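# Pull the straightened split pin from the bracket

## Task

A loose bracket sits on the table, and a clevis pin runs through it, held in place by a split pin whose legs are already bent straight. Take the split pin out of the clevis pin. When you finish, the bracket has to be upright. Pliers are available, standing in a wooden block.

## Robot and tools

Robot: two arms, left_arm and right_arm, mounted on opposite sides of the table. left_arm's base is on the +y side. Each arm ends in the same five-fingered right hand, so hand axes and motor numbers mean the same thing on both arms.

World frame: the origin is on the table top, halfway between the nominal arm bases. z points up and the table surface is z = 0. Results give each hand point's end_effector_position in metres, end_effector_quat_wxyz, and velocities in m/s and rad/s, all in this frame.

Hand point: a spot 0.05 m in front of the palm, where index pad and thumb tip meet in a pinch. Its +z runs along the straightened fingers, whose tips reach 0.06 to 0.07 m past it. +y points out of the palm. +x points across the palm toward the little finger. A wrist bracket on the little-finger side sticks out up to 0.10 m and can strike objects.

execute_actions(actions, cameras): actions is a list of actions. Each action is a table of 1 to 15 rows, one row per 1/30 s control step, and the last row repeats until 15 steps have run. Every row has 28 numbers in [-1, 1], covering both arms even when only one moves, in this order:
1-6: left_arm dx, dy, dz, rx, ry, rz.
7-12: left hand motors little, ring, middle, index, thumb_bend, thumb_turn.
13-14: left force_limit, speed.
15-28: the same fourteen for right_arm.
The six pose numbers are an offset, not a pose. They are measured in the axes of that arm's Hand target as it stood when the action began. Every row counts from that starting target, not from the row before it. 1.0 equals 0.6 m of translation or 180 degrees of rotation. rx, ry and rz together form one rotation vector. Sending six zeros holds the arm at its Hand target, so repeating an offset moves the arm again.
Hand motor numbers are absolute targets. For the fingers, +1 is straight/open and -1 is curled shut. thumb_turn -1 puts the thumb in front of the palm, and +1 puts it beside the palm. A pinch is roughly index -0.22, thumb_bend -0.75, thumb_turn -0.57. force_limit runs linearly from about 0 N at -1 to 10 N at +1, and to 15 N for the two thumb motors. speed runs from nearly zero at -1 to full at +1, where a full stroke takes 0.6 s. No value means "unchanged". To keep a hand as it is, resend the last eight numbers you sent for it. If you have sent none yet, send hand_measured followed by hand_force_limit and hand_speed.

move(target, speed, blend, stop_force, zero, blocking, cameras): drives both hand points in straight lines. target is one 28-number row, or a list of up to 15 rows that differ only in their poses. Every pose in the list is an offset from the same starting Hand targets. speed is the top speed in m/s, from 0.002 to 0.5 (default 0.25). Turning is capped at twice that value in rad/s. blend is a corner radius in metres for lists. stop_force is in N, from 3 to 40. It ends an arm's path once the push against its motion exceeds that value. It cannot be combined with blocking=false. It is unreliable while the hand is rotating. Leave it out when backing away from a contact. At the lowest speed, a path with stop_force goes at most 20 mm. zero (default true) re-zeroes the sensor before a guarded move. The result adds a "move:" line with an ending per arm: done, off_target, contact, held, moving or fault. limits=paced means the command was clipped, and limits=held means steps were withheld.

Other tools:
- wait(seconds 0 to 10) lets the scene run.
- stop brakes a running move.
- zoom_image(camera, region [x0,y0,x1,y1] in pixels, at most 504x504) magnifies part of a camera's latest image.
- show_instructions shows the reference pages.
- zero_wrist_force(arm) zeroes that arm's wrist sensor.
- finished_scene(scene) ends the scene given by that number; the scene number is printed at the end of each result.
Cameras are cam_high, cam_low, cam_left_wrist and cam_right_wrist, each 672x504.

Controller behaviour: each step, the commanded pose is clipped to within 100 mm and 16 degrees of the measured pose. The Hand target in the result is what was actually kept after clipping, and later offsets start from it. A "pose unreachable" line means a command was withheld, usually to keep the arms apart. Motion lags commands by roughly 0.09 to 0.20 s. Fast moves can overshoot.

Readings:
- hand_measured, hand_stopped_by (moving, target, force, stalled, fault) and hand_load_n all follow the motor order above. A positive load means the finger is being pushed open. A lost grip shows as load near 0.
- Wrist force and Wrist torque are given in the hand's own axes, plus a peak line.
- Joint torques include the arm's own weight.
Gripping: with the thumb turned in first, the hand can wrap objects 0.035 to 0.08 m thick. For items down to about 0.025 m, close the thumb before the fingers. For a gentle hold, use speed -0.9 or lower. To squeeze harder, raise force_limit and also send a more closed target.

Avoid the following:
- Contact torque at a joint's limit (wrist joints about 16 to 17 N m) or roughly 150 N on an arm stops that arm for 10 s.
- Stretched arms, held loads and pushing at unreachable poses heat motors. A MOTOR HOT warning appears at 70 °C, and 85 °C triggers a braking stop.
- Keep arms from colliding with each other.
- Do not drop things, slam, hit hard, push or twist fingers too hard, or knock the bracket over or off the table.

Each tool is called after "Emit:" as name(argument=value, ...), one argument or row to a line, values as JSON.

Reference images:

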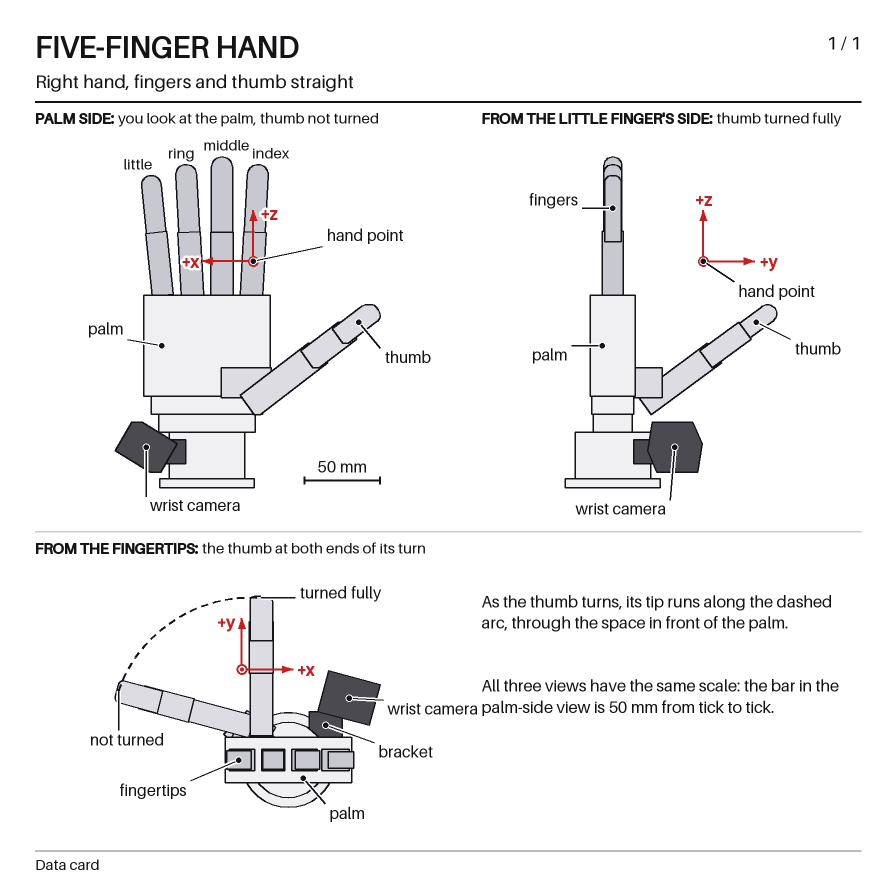

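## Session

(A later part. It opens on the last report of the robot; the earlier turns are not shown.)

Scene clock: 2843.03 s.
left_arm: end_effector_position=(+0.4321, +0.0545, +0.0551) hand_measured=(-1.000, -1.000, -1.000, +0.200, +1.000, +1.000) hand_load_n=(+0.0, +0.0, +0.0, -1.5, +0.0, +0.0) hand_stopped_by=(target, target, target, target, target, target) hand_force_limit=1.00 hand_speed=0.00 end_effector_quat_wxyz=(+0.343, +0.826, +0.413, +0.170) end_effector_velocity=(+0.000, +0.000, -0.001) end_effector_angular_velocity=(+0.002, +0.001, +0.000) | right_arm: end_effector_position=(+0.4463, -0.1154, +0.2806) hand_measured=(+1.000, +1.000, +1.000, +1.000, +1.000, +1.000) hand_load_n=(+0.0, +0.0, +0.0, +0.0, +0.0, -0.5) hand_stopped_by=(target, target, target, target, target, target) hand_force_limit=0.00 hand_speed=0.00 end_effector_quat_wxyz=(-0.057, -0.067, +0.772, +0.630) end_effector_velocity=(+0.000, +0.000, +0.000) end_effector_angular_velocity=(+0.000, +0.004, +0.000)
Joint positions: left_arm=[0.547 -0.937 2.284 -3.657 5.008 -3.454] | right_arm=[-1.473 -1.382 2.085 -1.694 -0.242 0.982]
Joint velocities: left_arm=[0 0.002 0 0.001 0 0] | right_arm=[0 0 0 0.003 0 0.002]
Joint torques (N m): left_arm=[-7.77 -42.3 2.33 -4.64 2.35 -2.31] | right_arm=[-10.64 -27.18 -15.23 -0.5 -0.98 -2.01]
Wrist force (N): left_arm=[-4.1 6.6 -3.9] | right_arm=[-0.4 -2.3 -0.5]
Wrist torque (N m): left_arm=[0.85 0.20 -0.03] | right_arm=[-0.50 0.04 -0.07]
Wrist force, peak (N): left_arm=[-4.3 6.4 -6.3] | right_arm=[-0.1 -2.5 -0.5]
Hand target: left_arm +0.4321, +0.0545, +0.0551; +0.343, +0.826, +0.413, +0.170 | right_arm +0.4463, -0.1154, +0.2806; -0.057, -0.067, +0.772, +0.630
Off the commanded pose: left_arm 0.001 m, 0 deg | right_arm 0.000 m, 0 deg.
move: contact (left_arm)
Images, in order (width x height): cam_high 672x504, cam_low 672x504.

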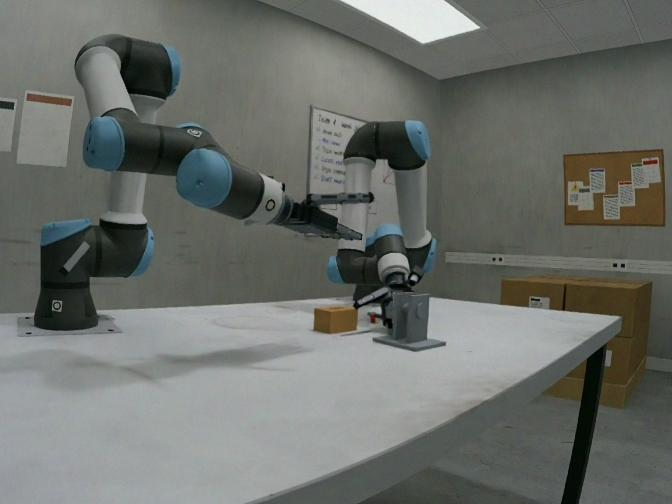

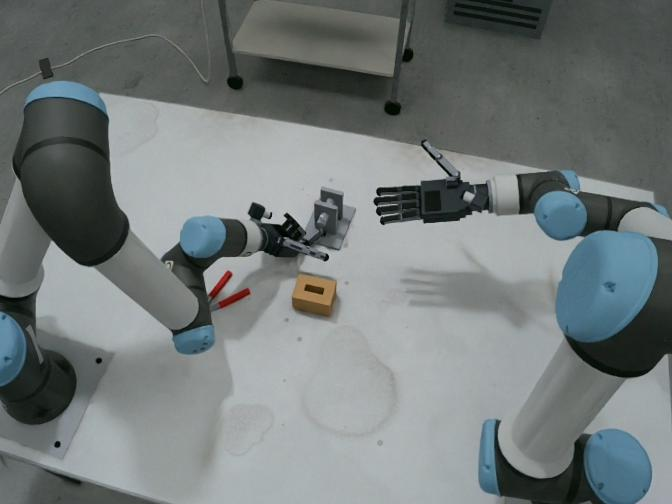

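Emit:
move(
  target=[0,0.0354,-0.0354,0,0,0,-1,-1,-1,0.2,1,1,1,0,0,0,0,0,0,0,1,1,1,1,1,1,0,0],
  speed=0.015,
  stop_force=9,
  cameras=["cam_high","cam_low"],
)

Emit:
zoom_image(
  camera="cam_low",
  region=[280, 170, 370, 250],
)

Emit:
zoom_image(
  camera="cam_high",
  region=[340, 270, 460, 360],
)

Scene clock: 2852.27 s.
left_arm: end_effector_position=(+0.4321, +0.0545, +0.0657) hand_measured=(-1.000, -1.000, -1.000, +0.200, +1.000, +1.000) hand_load_n=(+0.0, +0.0, +0.0, +3.5, +0.0, +0.0) hand_stopped_by=(target, target, target, target, target, target) hand_force_limit=1.00 hand_speed=0.00 end_effector_quat_wxyz=(+0.343, +0.826, +0.413, +0.170) end_effector_velocity=(+0.000, +0.000, +0.000) end_effector_angular_velocity=(-0.001, +0.000, +0.000) | right_arm: end_effector_position=(+0.4463, -0.1154, +0.2806) hand_measured=(+1.000, +1.000, +1.000, +1.000, +1.000, +1.000) hand_load_n=(+0.0, +0.0, +0.0, +0.0, +0.0, +0.0) hand_stopped_by=(target, target, target, target, target, target) hand_force_limit=0.00 hand_speed=0.00 end_effector_quat_wxyz=(-0.057, -0.067, +0.772, +0.630) end_effector_velocity=(+0.000, +0.000, +0.000) end_effector_angular_velocity=(+0.000, -0.001, +0.000)
Joint positions: left_arm=[0.547 -0.968 2.287 -3.628 5.008 -3.454] | right_arm=[-1.473 -1.382 2.085 -1.694 -0.242 0.982]
Joint velocities: left_arm=[0 0 0 -0.001 -0.001 0] | right_arm=[0 0 0 -0.001 0 0]
Joint torques (N m): left_arm=[2.13 -29.73 -15.47 -7.73 0.1 0.88] | right_arm=[-10.57 -28.21 -16.45 -0.59 -0.96 -2.1]
Wrist force (N): left_arm=[-2.4 1.9 2.7] | right_arm=[-0.1 -2.2 -0.7]
Wrist torque (N m): left_arm=[0.77 0.29 0.02] | right_arm=[-0.48 0.01 -0.05]
Wrist force, peak (N): left_arm=[-4.5 6.8 -4.2] | right_arm=[-0.3 -2.6 -0.6]
Hand target: left_arm +0.4320, +0.0545, +0.0657; +0.343, +0.826, +0.413, +0.170 | right_arm +0.4463, -0.1154, +0.2806; -0.057, -0.067, +0.772, +0.630
Off the commanded pose: left_arm 0.020 m, 0 deg | right_arm 0.000 m, 0 deg.
move: contact (left_arm)
Images, in order (width x height): cam_high 672x504, cam_low 672x504.

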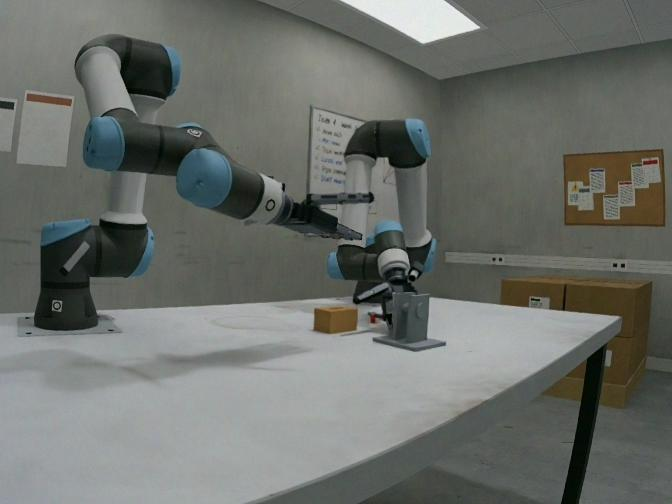

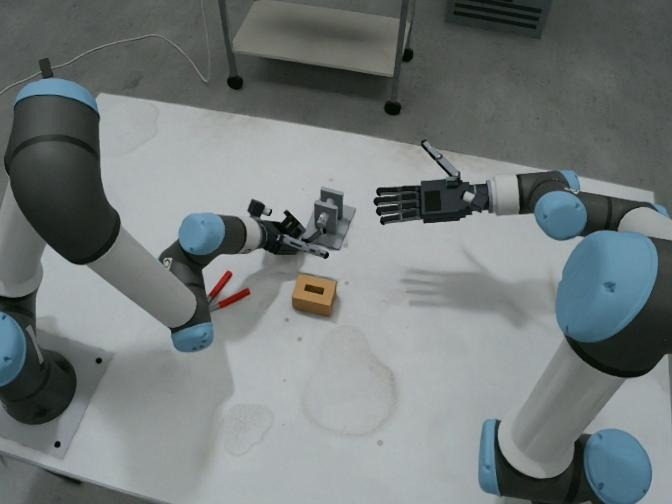

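Scaled by 5.600 from the camera's 672x504 image, which has a finer 960x720 frame.

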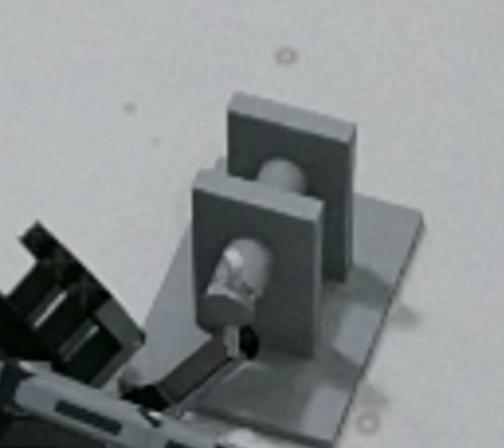

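Scaled by 4.200 from the camera's 672x504 image, which has a finer 960x720 frame.

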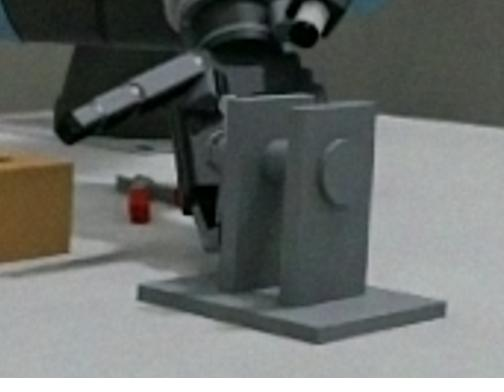

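Emit:
move(
  target=[0,0.0295,-0.0295,0,0,0,-1,-1,-1,0.2,1,1,1,0,0,0,0,0,0,0,1,1,1,1,1,1,0,0],
  speed=0.012,
  stop_force=14,
  cameras=["cam_high","cam_low","cam_left_wrist"],
)

Emit:
zoom_image(
  camera="cam_low",
  region=[280, 170, 370, 250],
)

Emit:
zoom_image(
  camera="cam_high",
  region=[340, 270, 460, 360],
)

Emit:
zoom_image(
  camera="cam_left_wrist",
  region=[280, 120, 500, 340],
)

Scene clock: 2861.53 s.
left_arm: end_effector_position=(+0.4321, +0.0545, +0.0907) hand_measured=(-1.000, -1.000, -1.000, +0.200, +1.000, +1.000) hand_load_n=(+0.0, +0.0, +0.0, +0.0, -0.5, +0.0) hand_stopped_by=(target, target, target, target, target, target) hand_force_limit=1.00 hand_speed=0.00 end_effector_quat_wxyz=(+0.343, +0.826, +0.413, +0.170) end_effector_velocity=(+0.000, +0.000, +0.002) end_effector_angular_velocity=(-0.003, -0.001, +0.000) | right_arm: end_effector_position=(+0.4463, -0.1154, +0.2806) hand_measured=(+1.000, +1.000, +1.000, +1.000, +1.000, +1.000) hand_load_n=(+0.0, +0.0, +0.0, +0.0, +0.0, +0.0) hand_stopped_by=(target, target, target, target, target, target) hand_force_limit=0.00 hand_speed=0.00 end_effector_quat_wxyz=(-0.057, -0.067, +0.772, +0.630) end_effector_velocity=(+0.000, +0.000, +0.000) end_effector_angular_velocity=(+0.000, +0.000, +0.001)
Joint positions: left_arm=[0.547 -1.044 2.29 -3.556 5.008 -3.454] | right_arm=[-1.473 -1.382 2.085 -1.694 -0.242 0.982]
Joint velocities: left_arm=[0 -0.002 0 -0.001 0 0] | right_arm=[0.001 0 0 0.001 0 -0.001]
Joint torques (N m): left_arm=[8.46 -41.72 -2.13 -0.3 -1.17 1.33] | right_arm=[-9.89 -29.47 -17.95 -0.85 -1.05 -1.97]
Wrist force (N): left_arm=[-2.3 4.3 -0.6] | right_arm=[0.0 -2.4 -0.6]
Wrist torque (N m): left_arm=[0.78 0.26 -0.01] | right_arm=[-0.51 -0.02 -0.05]
Wrist force, peak (N): left_arm=[-2.1 -1.1 7.3] | right_arm=[-0.3 -2.5 -0.7]
Hand target: left_arm +0.4321, +0.0545, +0.0907; +0.343, +0.826, +0.413, +0.170 | right_arm +0.4463, -0.1154, +0.2806; -0.057, -0.067, +0.772, +0.630
Off the commanded pose: left_arm 0.000 m, 0 deg | right_arm 0.000 m, 0 deg.
move: done
camera_calibration:
cam_left_wrist: T_world_to_cam=[[0.715454, -0.248336, 0.653035, -0.346757], [-0.655315, -0.562626, 0.503997, 0.272249], [0.242253, -0.788531, -0.565272, 0.106414], [0, 0, 0, 1]] pos_world=[0.400719, 0.150973, 0.149384]
Images, in order (width x height): cam_high 672x504, cam_low 672x504, cam_left_wrist 672x504.

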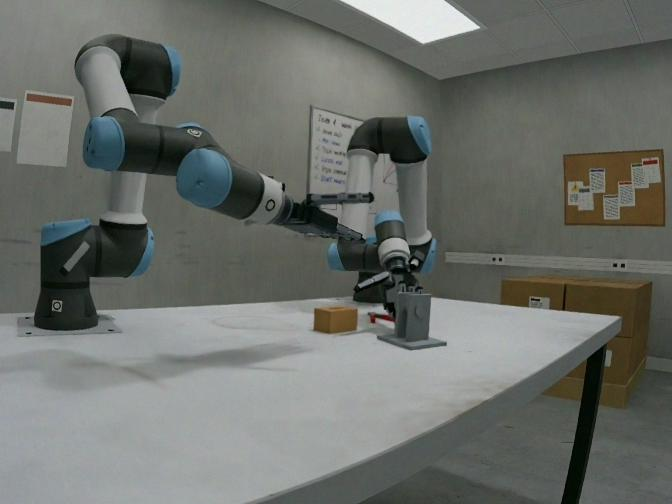

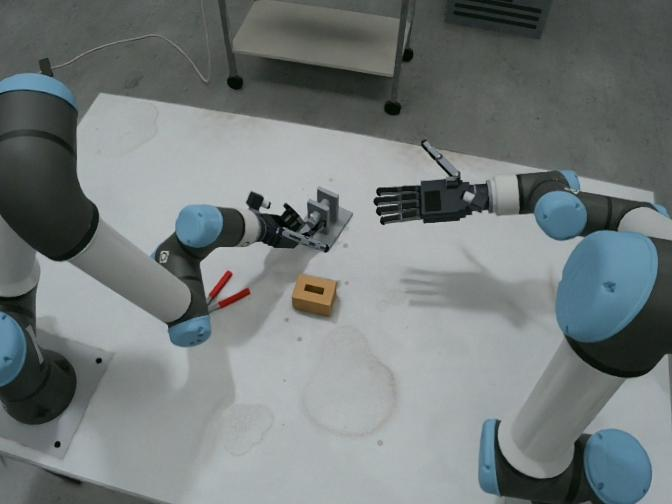

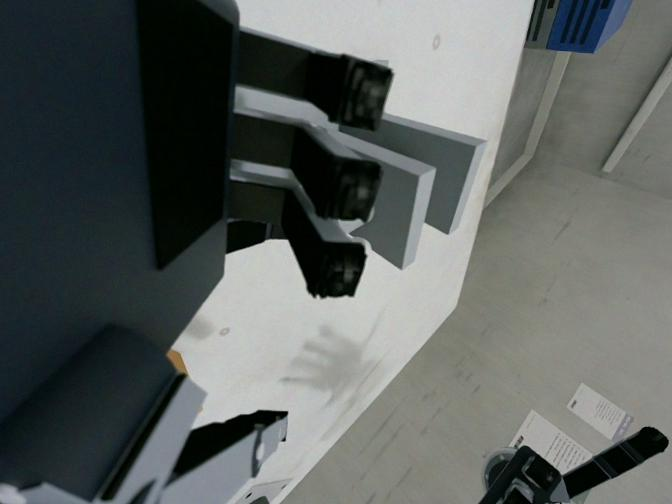

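Scaled by 5.600 from the camera's 672x504 image, which has a finer 960x720 frame.

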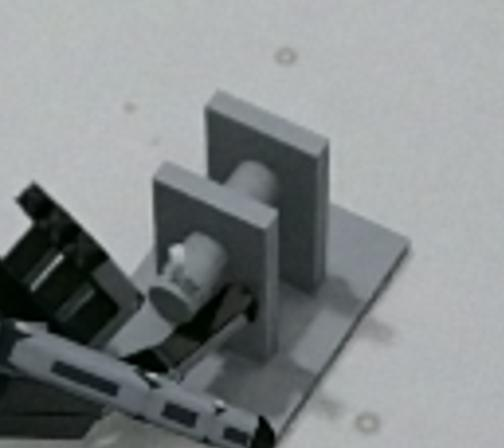

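Scaled by 4.200 from the camera's 672x504 image, which has a finer 960x720 frame.

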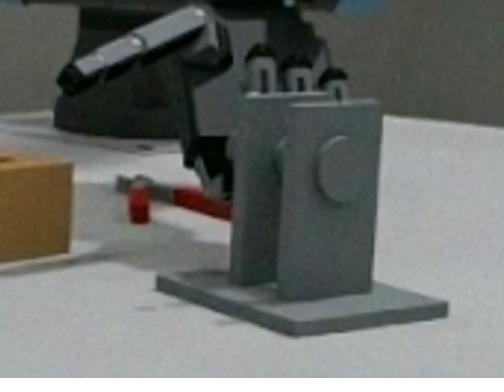

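Scaled by 2.291 from the camera's 672x504 image, which has a finer 960x720 frame.

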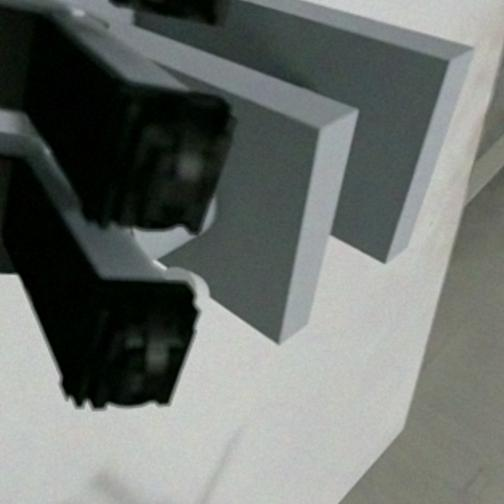

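Emit:
move(
  target=[0,-0.059,-0.059,0,0,0,-1,-1,-1,0.2,1,1,1,0,0,0,0,0,0,0,1,1,1,1,1,1,0,0],
  speed=0.03,
  stop_force=4,
  cameras=["cam_high","cam_low","cam_left_wrist"],
)

Emit:
zoom_image(
  camera="cam_low",
  region=[280, 170, 370, 250],
)

Emit:
zoom_image(
  camera="cam_left_wrist",
  region=[280, 80, 500, 300],
)

Emit:
zoom_image(
  camera="cam_high",
  region=[340, 270, 460, 360],
)

Scene clock: 2872.47 s.
left_arm: end_effector_position=(+0.3920, +0.0845, +0.0907) hand_measured=(-1.000, -1.000, -1.000, +0.200, +1.000, +1.000) hand_load_n=(+0.0, +0.0, +0.0, +0.0, +0.0, +0.0) hand_stopped_by=(target, target, target, target, target, target) hand_force_limit=1.00 hand_speed=0.00 end_effector_quat_wxyz=(+0.343, +0.826, +0.413, +0.170) end_effector_velocity=(+0.000, +0.000, +0.000) end_effector_angular_velocity=(+0.000, +0.000, +0.000) | right_arm: end_effector_position=(+0.4463, -0.1154, +0.2806) hand_measured=(+1.000, +1.000, +1.000, +1.000, +1.000, +1.000) hand_load_n=(+0.0, +0.0, +0.0, +0.0, +0.0, +0.0) hand_stopped_by=(target, target, target, target, target, target) hand_force_limit=0.00 hand_speed=0.00 end_effector_quat_wxyz=(-0.057, -0.067, +0.772, +0.630) end_effector_velocity=(+0.000, +0.000, +0.000) end_effector_angular_velocity=(+0.000, +0.001, +0.000)
Joint positions: left_arm=[0.49 -1.096 2.433 -3.632 5.046 -3.498] | right_arm=[-1.473 -1.382 2.085 -1.694 -0.242 0.982]
Joint velocities: left_arm=[0 0 0 0.001 0 0] | right_arm=[0 0 0 0.002 0 -0.001]
Joint torques (N m): left_arm=[-7.96 -38.56 1.86 -6.09 1.86 -2.39] | right_arm=[-9.67 -30.88 -19.44 -0.98 -1.03 -2.08]
Wrist force (N): left_arm=[-2.2 4.4 -0.9] | right_arm=[-0.1 -2.4 -0.5]
Wrist torque (N m): left_arm=[0.80 0.29 0.02] | right_arm=[-0.51 0.00 -0.06]
Wrist force, peak (N): left_arm=[-3.1 3.5 4.1] | right_arm=[-0.2 -2.5 -0.7]
Hand target: left_arm +0.3920, +0.0845, +0.0907; +0.343, +0.826, +0.413, +0.170 | right_arm +0.4463, -0.1154, +0.2806; -0.057, -0.067, +0.772, +0.630
Off the commanded pose: left_arm 0.000 m, 0 deg | right_arm 0.000 m, 0 deg.
move: done
camera_calibration:
cam_left_wrist: T_world_to_cam=[[0.715526, -0.24831, 0.652966, -0.310636], [-0.655251, -0.562637, 0.50407, 0.26283], [0.242217, -0.788532, -0.565287, 0.139781], [0, 0, 0, 1]] pos_world=[0.36063, 0.180965, 0.149366]
Images, in order (width x height): cam_high 672x504, cam_low 672x504, cam_left_wrist 672x504.

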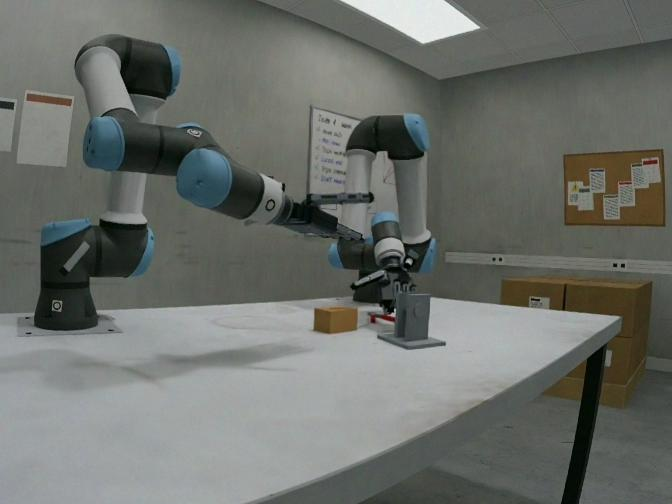

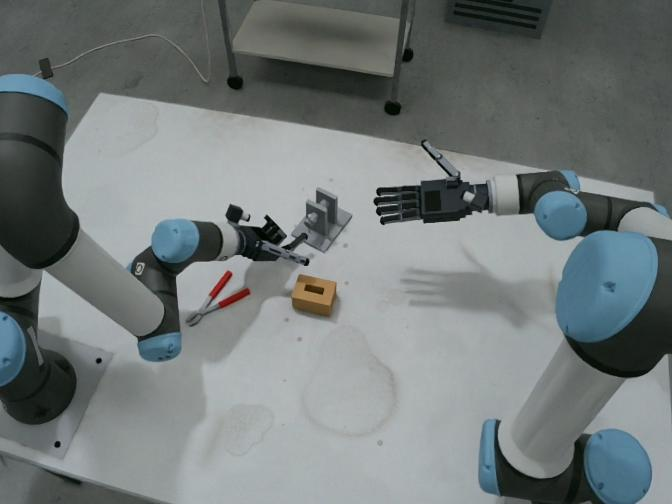

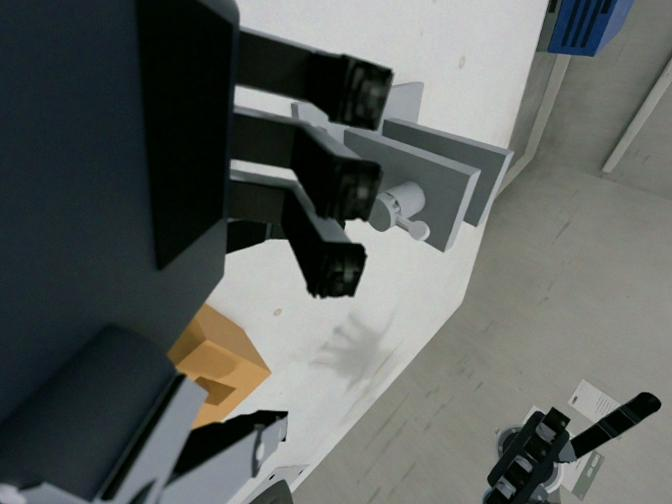

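Scaled by 5.600 from the camera's 672x504 image, which has a finer 960x720 frame.

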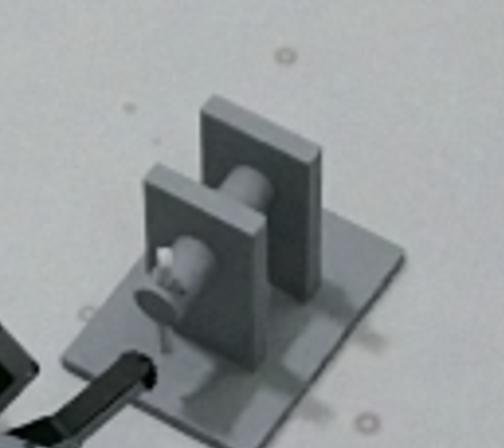

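Scaled by 2.291 from the camera's 672x504 image, which has a finer 960x720 frame.

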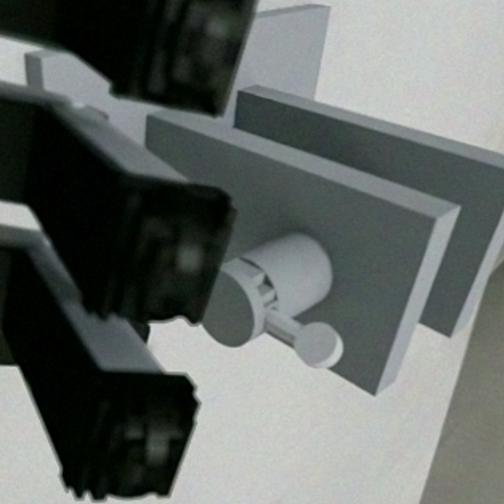

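Scaled by 4.200 from the camera's 672x504 image, which has a finer 960x720 frame.

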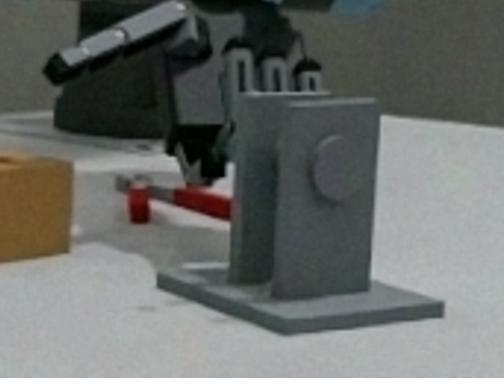

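Emit:
zoom_image(
  camera="cam_low",
  region=[295, 190, 335, 240],
)

Scaled by 10.080 from the camera's 672x504 image, which has a finer 960x720 frame.

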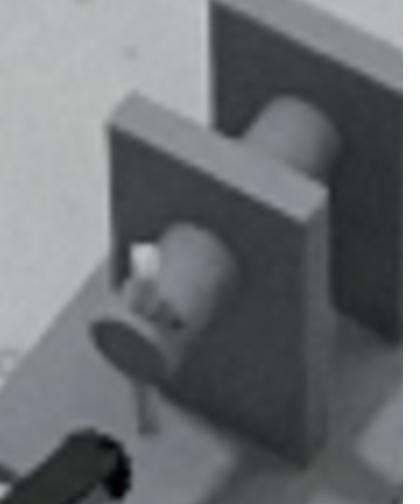

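Emit:
move(
  target=[0.0227,0.0192,-0.1434,-0.139,0,0,-1,-1,-1,1,1,0,1,0,0,0,0,0,0,0,1,1,1,1,1,1,0,0],
  speed=0.1,
)

Emit:
zoom_image(
  camera="cam_high",
  region=[320, 210, 460, 360],
)

Scene clock: 2917.87 s.
left_arm: end_effector_position=(+0.3580, +0.1271, +0.1594) hand_measured=(-1.000, -1.000, -1.000, +1.000, +1.000, +0.000) hand_load_n=(+0.0, +0.0, +0.0, +0.0, +0.0, +0.0) hand_stopped_by=(target, target, target, target, target, target) hand_force_limit=1.00 hand_speed=0.00 end_effector_quat_wxyz=(+0.513, +0.733, +0.367, +0.256) end_effector_velocity=(+0.000, +0.000, +0.000) end_effector_angular_velocity=(+0.000, -0.001, -0.001) | right_arm: end_effector_position=(+0.4463, -0.1154, +0.2806) hand_measured=(+1.000, +1.000, +1.000, +1.000, +1.000, +1.000) hand_load_n=(+0.0, +0.0, +0.0, +0.0, +0.0, +0.0) hand_stopped_by=(target, target, target, target, target, target) hand_force_limit=0.00 hand_speed=0.00 end_effector_quat_wxyz=(-0.057, -0.067, +0.772, +0.630) end_effector_velocity=(+0.000, +0.000, +0.000) end_effector_angular_velocity=(+0.000, -0.002, +0.000)
Joint positions: left_arm=[0.38 -0.864 2.573 -4.437 5.265 -3.37] | right_arm=[-1.473 -1.382 2.085 -1.694 -0.242 0.982]
Joint velocities: left_arm=[-0.001 0 0 -0.002 0 0.001] | right_arm=[-0.001 0 0 -0.002 0 0]
Joint torques (N m): left_arm=[-7.8 -20.4 -2.96 -5.56 1.54 2.94] | right_arm=[-8.79 -30.91 -20.41 -1.15 -0.92 -1.95]
Wrist force (N): left_arm=[-1.9 3.7 -0.7] | right_arm=[-0.2 -2.2 -0.7]
Wrist torque (N m): left_arm=[0.63 0.23 0.05] | right_arm=[-0.48 0.01 -0.06]
Wrist force, peak (N): left_arm=[-2.6 4.5 -0.7] | right_arm=[-0.2 -2.6 -0.5]
Hand target: left_arm +0.3580, +0.1270, +0.1595; +0.513, +0.733, +0.367, +0.256 | right_arm +0.4463, -0.1154, +0.2806; -0.057, -0.067, +0.772, +0.630
Off the commanded pose: left_arm 0.000 m, 0 deg | right_arm 0.000 m, 0 deg.
move: done
camera_calibration:
cam_left_wrist: T_world_to_cam=[[0.440666, -0.0418112, 0.896697, -0.287313], [-0.811422, -0.445792, 0.377973, 0.291043], [0.383937, -0.894159, -0.230372, 0.129731], [0, 0, 0, 1]] pos_world=[0.31296, 0.233732, 0.177513]
cam_right_wrist: T_world_to_cam=[[-0.338188, 0.10469, 0.935237, -0.105053], [0.887218, -0.295913, 0.353948, -0.527227], [0.313804, 0.949461, 0.00719117, 0.0837139], [0, 0, 0, 1]] pos_world=[0.405968, -0.224498, 0.284259]

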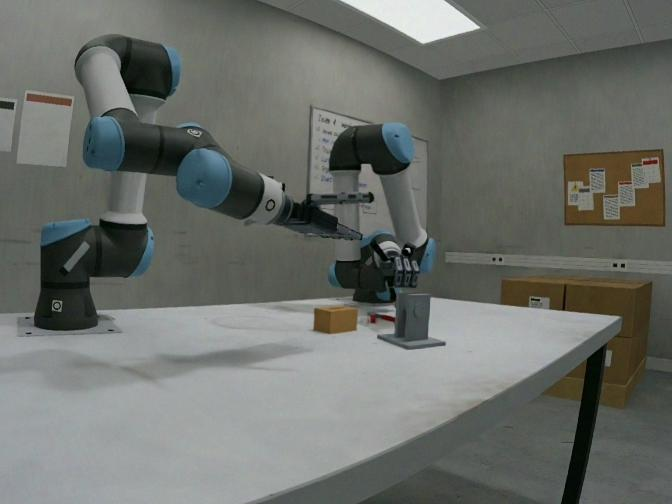

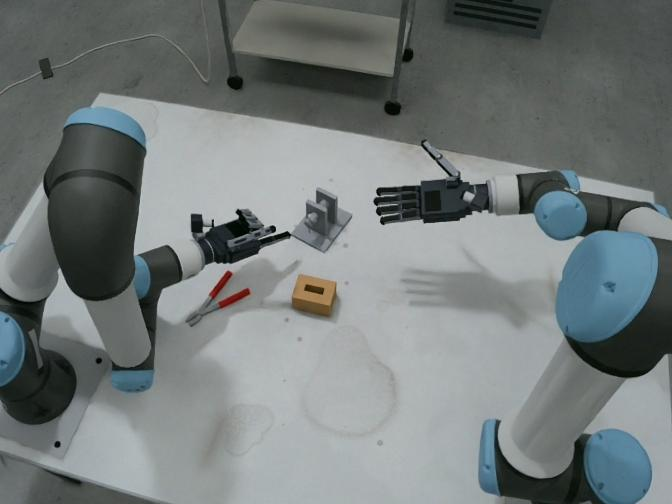

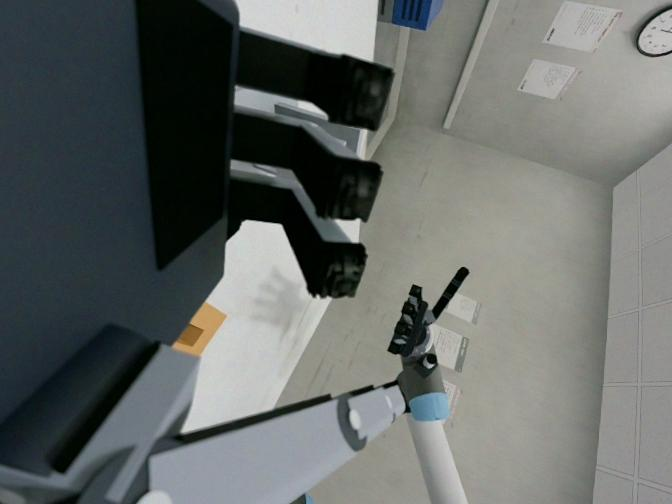

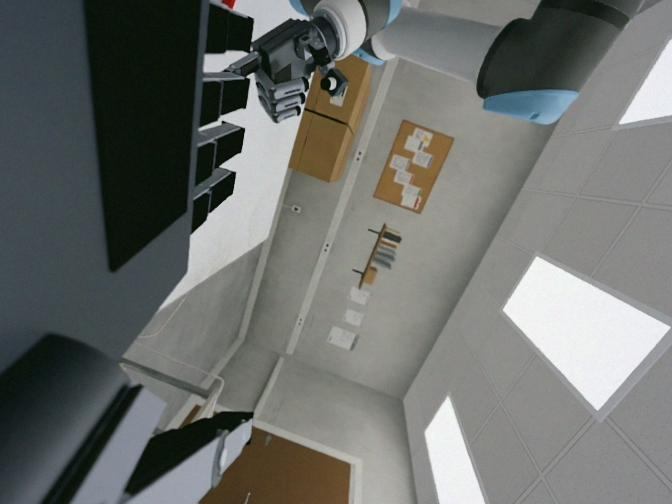

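Scaled by 3.360 from the camera's 672x504 image, which has a finer 960x720 frame.

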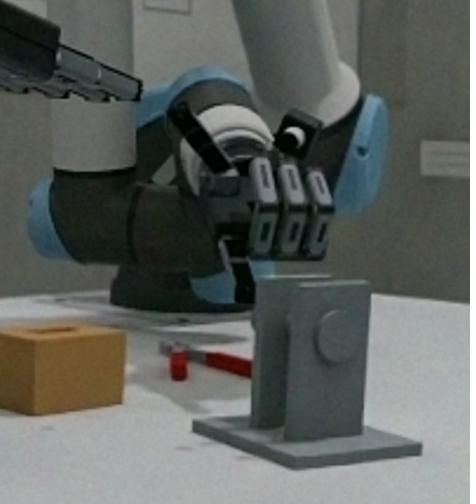

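Emit:
move(
  target=[0,0,0,0.139,0,0,-1,-1,-1,0.45,1,1,1,0,-0.19,-0.067,0.343,-0.066,-0.056,0.002,-1,-1,-1,-1,1,1,0,0],
  speed=0.12,
)

Emit:
zoom_image(
  camera="cam_low",
  region=[220, 150, 420, 300],
)

Scene clock: 2947.37 s.
left_arm: end_effector_position=(+0.3580, +0.1270, +0.1599) hand_measured=(-1.000, -1.000, -1.000, +0.450, +1.000, +1.000) hand_load_n=(+0.0, +0.0, +0.0, +0.5, +0.0, +0.0) hand_stopped_by=(target, target, target, target, target, target) hand_force_limit=1.00 hand_speed=0.00 end_effector_quat_wxyz=(+0.343, +0.826, +0.413, +0.170) end_effector_velocity=(+0.000, +0.000, +0.000) end_effector_angular_velocity=(-0.001, +0.000, -0.001) | right_arm: end_effector_position=(+0.5240, +0.0945, +0.1992) hand_measured=(-1.000, -1.000, -1.000, -1.000, +1.000, +1.000) hand_load_n=(+0.0, +0.0, +0.0, +0.0, +0.0, +0.0) hand_stopped_by=(target, target, target, target, target, target) hand_force_limit=0.00 hand_speed=0.00 end_effector_quat_wxyz=(-0.014, -0.031, +0.734, +0.678) end_effector_velocity=(+0.000, +0.000, +0.000) end_effector_angular_velocity=(+0.000, -0.001, +0.001)
Joint positions: left_arm=[0.449 -1.433 2.561 -3.413 5.073 -3.531] | right_arm=[-1.105 -0.547 1.51 -3.873 -0.356 2.903]
Joint velocities: left_arm=[0 0 0 -0.001 0 0] | right_arm=[0 0 0 -0.001 0.001 0]
Joint torques (N m): left_arm=[11.82 -27.48 -19.37 -0.03 -0.81 -2.54] | right_arm=[-0.58 -52.35 -13.26 -1.53 0.2 0.5]
Wrist force (N): left_arm=[-2.1 4.4 -1.4] | right_arm=[-0.3 -2.5 -0.8]
Wrist torque (N m): left_arm=[0.79 0.30 0.04] | right_arm=[-0.53 0.03 -0.11]
Wrist force, peak (N): left_arm=[-2.1 4.4 -1.4] | right_arm=[-0.7 -4.5 0.0]
Hand target: left_arm +0.3580, +0.1270, +0.1599; +0.343, +0.826, +0.413, +0.170 | right_arm +0.5240, +0.0945, +0.1992; -0.014, -0.031, +0.734, +0.678
Off the commanded pose: left_arm 0.000 m, 0 deg | right_arm 0.001 m, 6 deg.
FORCE FAULT: contact force on the right arm reached its limit, and that arm stopped. The contact can be on any part of that arm, not only on its tool. That arm's remaining commands of this call were not run. That arm is still stopped at the end of this call. That arm stays stopped for about 10 more seconds. Until then a move that you send moves the other arm only, and its call returns only when the move has ended. Once the stop has ended, the next robot result says so. If the stop ends while you think or write, that arm runs what you send next, counted from its Hand target as the stop leaves it. While its stop runs, an arm, its gripper or tool too, takes no new command. Until it ends, the stop uses up actions while you think or wait. An arm that is not stopped still takes commands.
move: fault (right_arm); limits=paced
camera_calibration:
cam_left_wrist: T_world_to_cam=[[0.71557, -0.248303, 0.652921, -0.320945], [-0.655214, -0.562643, 0.504112, 0.229647], [0.242189, -0.78853, -0.565301, 0.220653], [0, 0, 0, 1]] pos_world=[0.326686, 0.223509, 0.21852]
cam_right_wrist: T_world_to_cam=[[-0.34061, 0.0255133, 0.939858, -0.0168928], [0.843671, -0.43291, 0.317503, -0.462167], [0.414975, 0.901076, 0.125929, -0.211446], [0, 0, 0, 1]] pos_world=[0.471908, -0.00911702, 0.189244]

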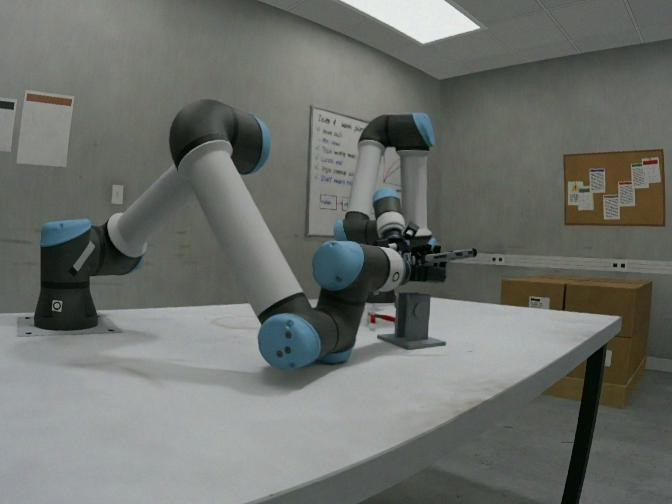

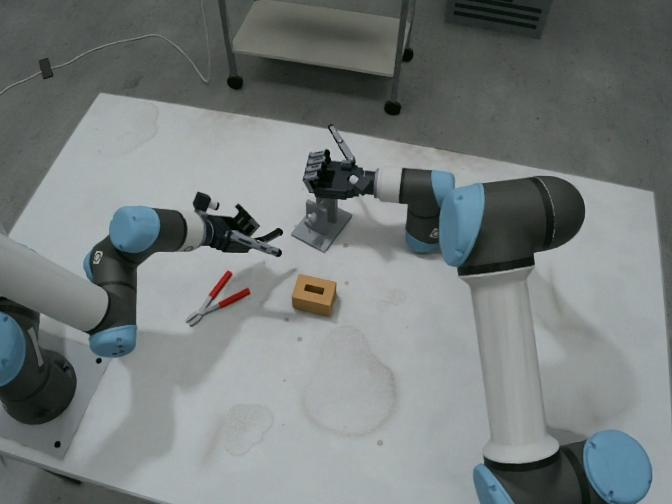

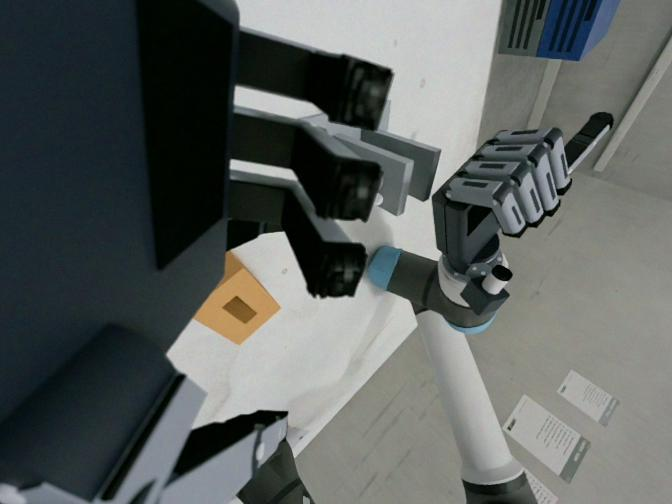

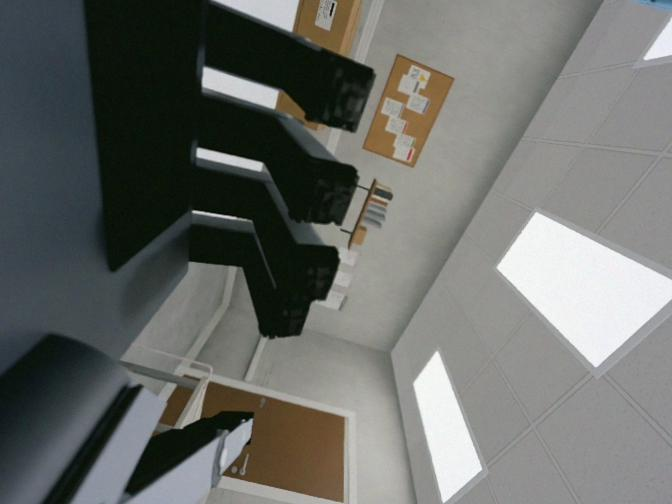

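Scaled by 2.520 from the camera's 672x504 image, which has a finer 960x720 frame.

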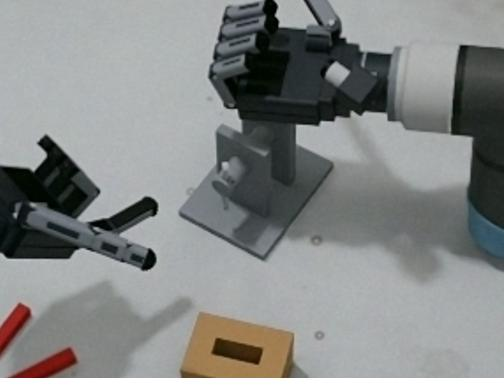

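Emit:
wait(
  seconds=1,
  cameras=[],
)

Scene clock: 2961.43 s.
left_arm: end_effector_position=(+0.3580, +0.1270, +0.1599) hand_measured=(-1.000, -1.000, -1.000, +0.450, +1.000, +1.000) hand_load_n=(+0.0, +0.0, +0.0, +0.0, +0.0, +0.0) hand_stopped_by=(target, target, target, target, target, target) hand_force_limit=1.00 hand_speed=0.00 end_effector_quat_wxyz=(+0.343, +0.826, +0.413, +0.170) end_effector_velocity=(+0.000, +0.000, +0.001) end_effector_angular_velocity=(-0.002, -0.002, +0.001) | right_arm: end_effector_position=(+0.5240, +0.0945, +0.1992) hand_measured=(-1.000, -1.000, -1.000, -1.000, +1.000, +1.000) hand_load_n=(+0.0, +0.0, +0.0, +0.0, +0.0, +0.0) hand_stopped_by=(target, target, target, target, target, target) hand_force_limit=0.00 hand_speed=0.00 end_effector_quat_wxyz=(-0.014, -0.031, +0.734, +0.678) end_effector_velocity=(+0.000, +0.000, +0.000) end_effector_angular_velocity=(+0.000, +0.001, +0.000)
Joint positions: left_arm=[0.449 -1.433 2.561 -3.413 5.073 -3.531] | right_arm=[-1.105 -0.547 1.51 -3.873 -0.356 2.903]
Joint velocities: left_arm=[0 -0.003 0 0 0.001 0] | right_arm=[0 0 0 0.001 0 0]
Joint torques (N m): left_arm=[10.2 -26.87 -8.31 -0.37 -0.89 -2.32] | right_arm=[-0.98 -52.6 -12.54 -1.11 0.19 0.15]
Wrist force (N): left_arm=[-2.5 4.0 -1.2] | right_arm=[-0.2 -2.3 -0.7]
Wrist torque (N m): left_arm=[0.72 0.36 0.02] | right_arm=[-0.51 0.01 -0.10]
Wrist force, peak (N): left_arm=[-2.4 4.4 -1.3] | right_arm=[-0.2 -2.7 -1.0]
Hand target: left_arm +0.3580, +0.1270, +0.1599; +0.343, +0.826, +0.413, +0.170 | right_arm +0.5240, +0.0945, +0.1992; -0.014, -0.031, +0.734, +0.678
Off the commanded pose: left_arm 0.000 m, 0 deg | right_arm 0.001 m, 6 deg.
FORCE FAULT, CONTINUED: the right arm's stop, for the force fault that an earlier result reported, is over. The rest of the stop counts as 19 of the actions that you can send in this scene. That arm now holds where it stands, not its last command. That arm accepts commands again.
wait: 1.00 s; at rest from the start
No camera images: "cameras" was empty.

Emit:
move(
  target=[
    [0,0,0,0,0,0,-1,-1,-1,0.45,1,1,1,0,0,0.199,-0.016,0,0,0,-1,-1,-1,-1,1,1,0,0],
    [0,0,0,0,0,0,-1,-1,-1,0.45,1,1,1,0,0.009,0.189,-0.149,0.475,-0.01,0.022,-1,-1,-1,-1,1,1,0,0],
  ],
  speed=[0.1,0.3],
  cameras=["cam_high","cam_low"],
)

Scene clock: 2971.97 s.
left_arm: end_effector_position=(+0.3580, +0.1270, +0.1599) hand_measured=(-1.000, -1.000, -1.000, +0.450, +1.000, +1.000) hand_load_n=(+0.0, +0.0, +0.0, +0.0, +0.0, +0.0) hand_stopped_by=(target, target, target, target, target, target) hand_force_limit=1.00 hand_speed=0.00 end_effector_quat_wxyz=(+0.343, +0.826, +0.413, +0.170) end_effector_velocity=(+0.000, +0.000, +0.000) end_effector_angular_velocity=(+0.001, +0.000, +0.000) | right_arm: end_effector_position=(+0.5211, +0.0142, +0.3192) hand_measured=(-1.000, -1.000, -1.000, -1.000, +1.000, +1.000) hand_load_n=(+0.0, +0.0, +0.0, +0.0, +0.0, +0.0) hand_stopped_by=(target, target, target, target, target, target) hand_force_limit=0.00 hand_speed=0.00 end_effector_quat_wxyz=(+0.000, +0.001, +1.000, -0.001) end_effector_velocity=(+0.000, +0.000, +0.000) end_effector_angular_velocity=(-0.002, +0.001, +0.001)
Joint positions: left_arm=[0.449 -1.433 2.561 -3.413 5.073 -3.531] | right_arm=[-0.931 -1.136 1.081 -1.516 -1.572 2.158]
Joint velocities: left_arm=[0 0.001 0 0 0 0] | right_arm=[0.001 0.001 -0.003 0.004 -0.002 0]
Joint torques (N m): left_arm=[8.61 -26.12 -3.89 -0.6 -0.68 -2.3] | right_arm=[10.79 -38 -31.76 0.4 -2.08 2.38]
Wrist force (N): left_arm=[-2.3 4.0 -1.3] | right_arm=[-0.3 0.8 1.2]
Wrist torque (N m): left_arm=[0.73 0.33 0.02] | right_arm=[0.08 0.00 0.01]
Wrist force, peak (N): left_arm=[-2.4 4.5 -1.2] | right_arm=[-0.1 -3.0 -0.8]
Hand target: left_arm +0.3580, +0.1270, +0.1599; +0.343, +0.826, +0.413, +0.170 | right_arm +0.5211, +0.0142, +0.3192; +0.000, +0.001, +1.000, -0.001
Off the commanded pose: left_arm 0.000 m, 0 deg | right_arm 0.000 m, 0 deg.
move: done
Images, in order (width x height): cam_high 672x504, cam_low 672x504.

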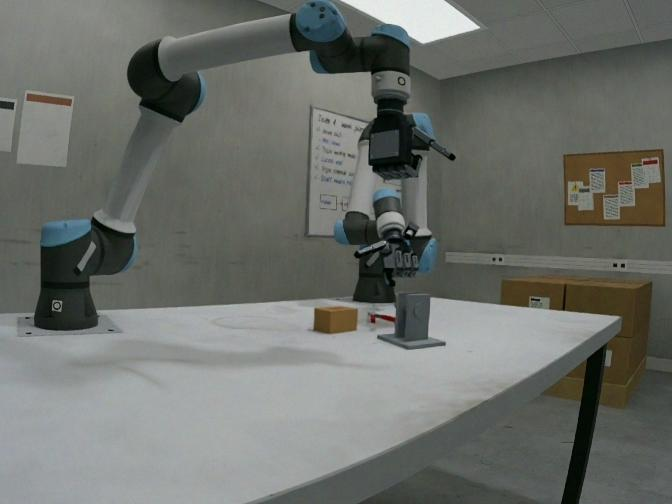

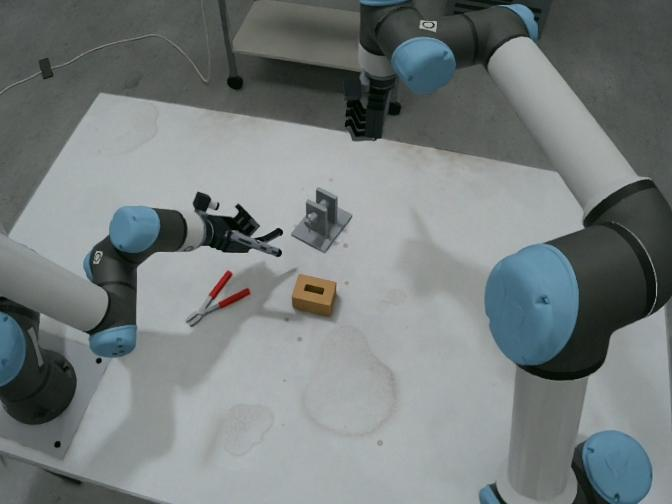

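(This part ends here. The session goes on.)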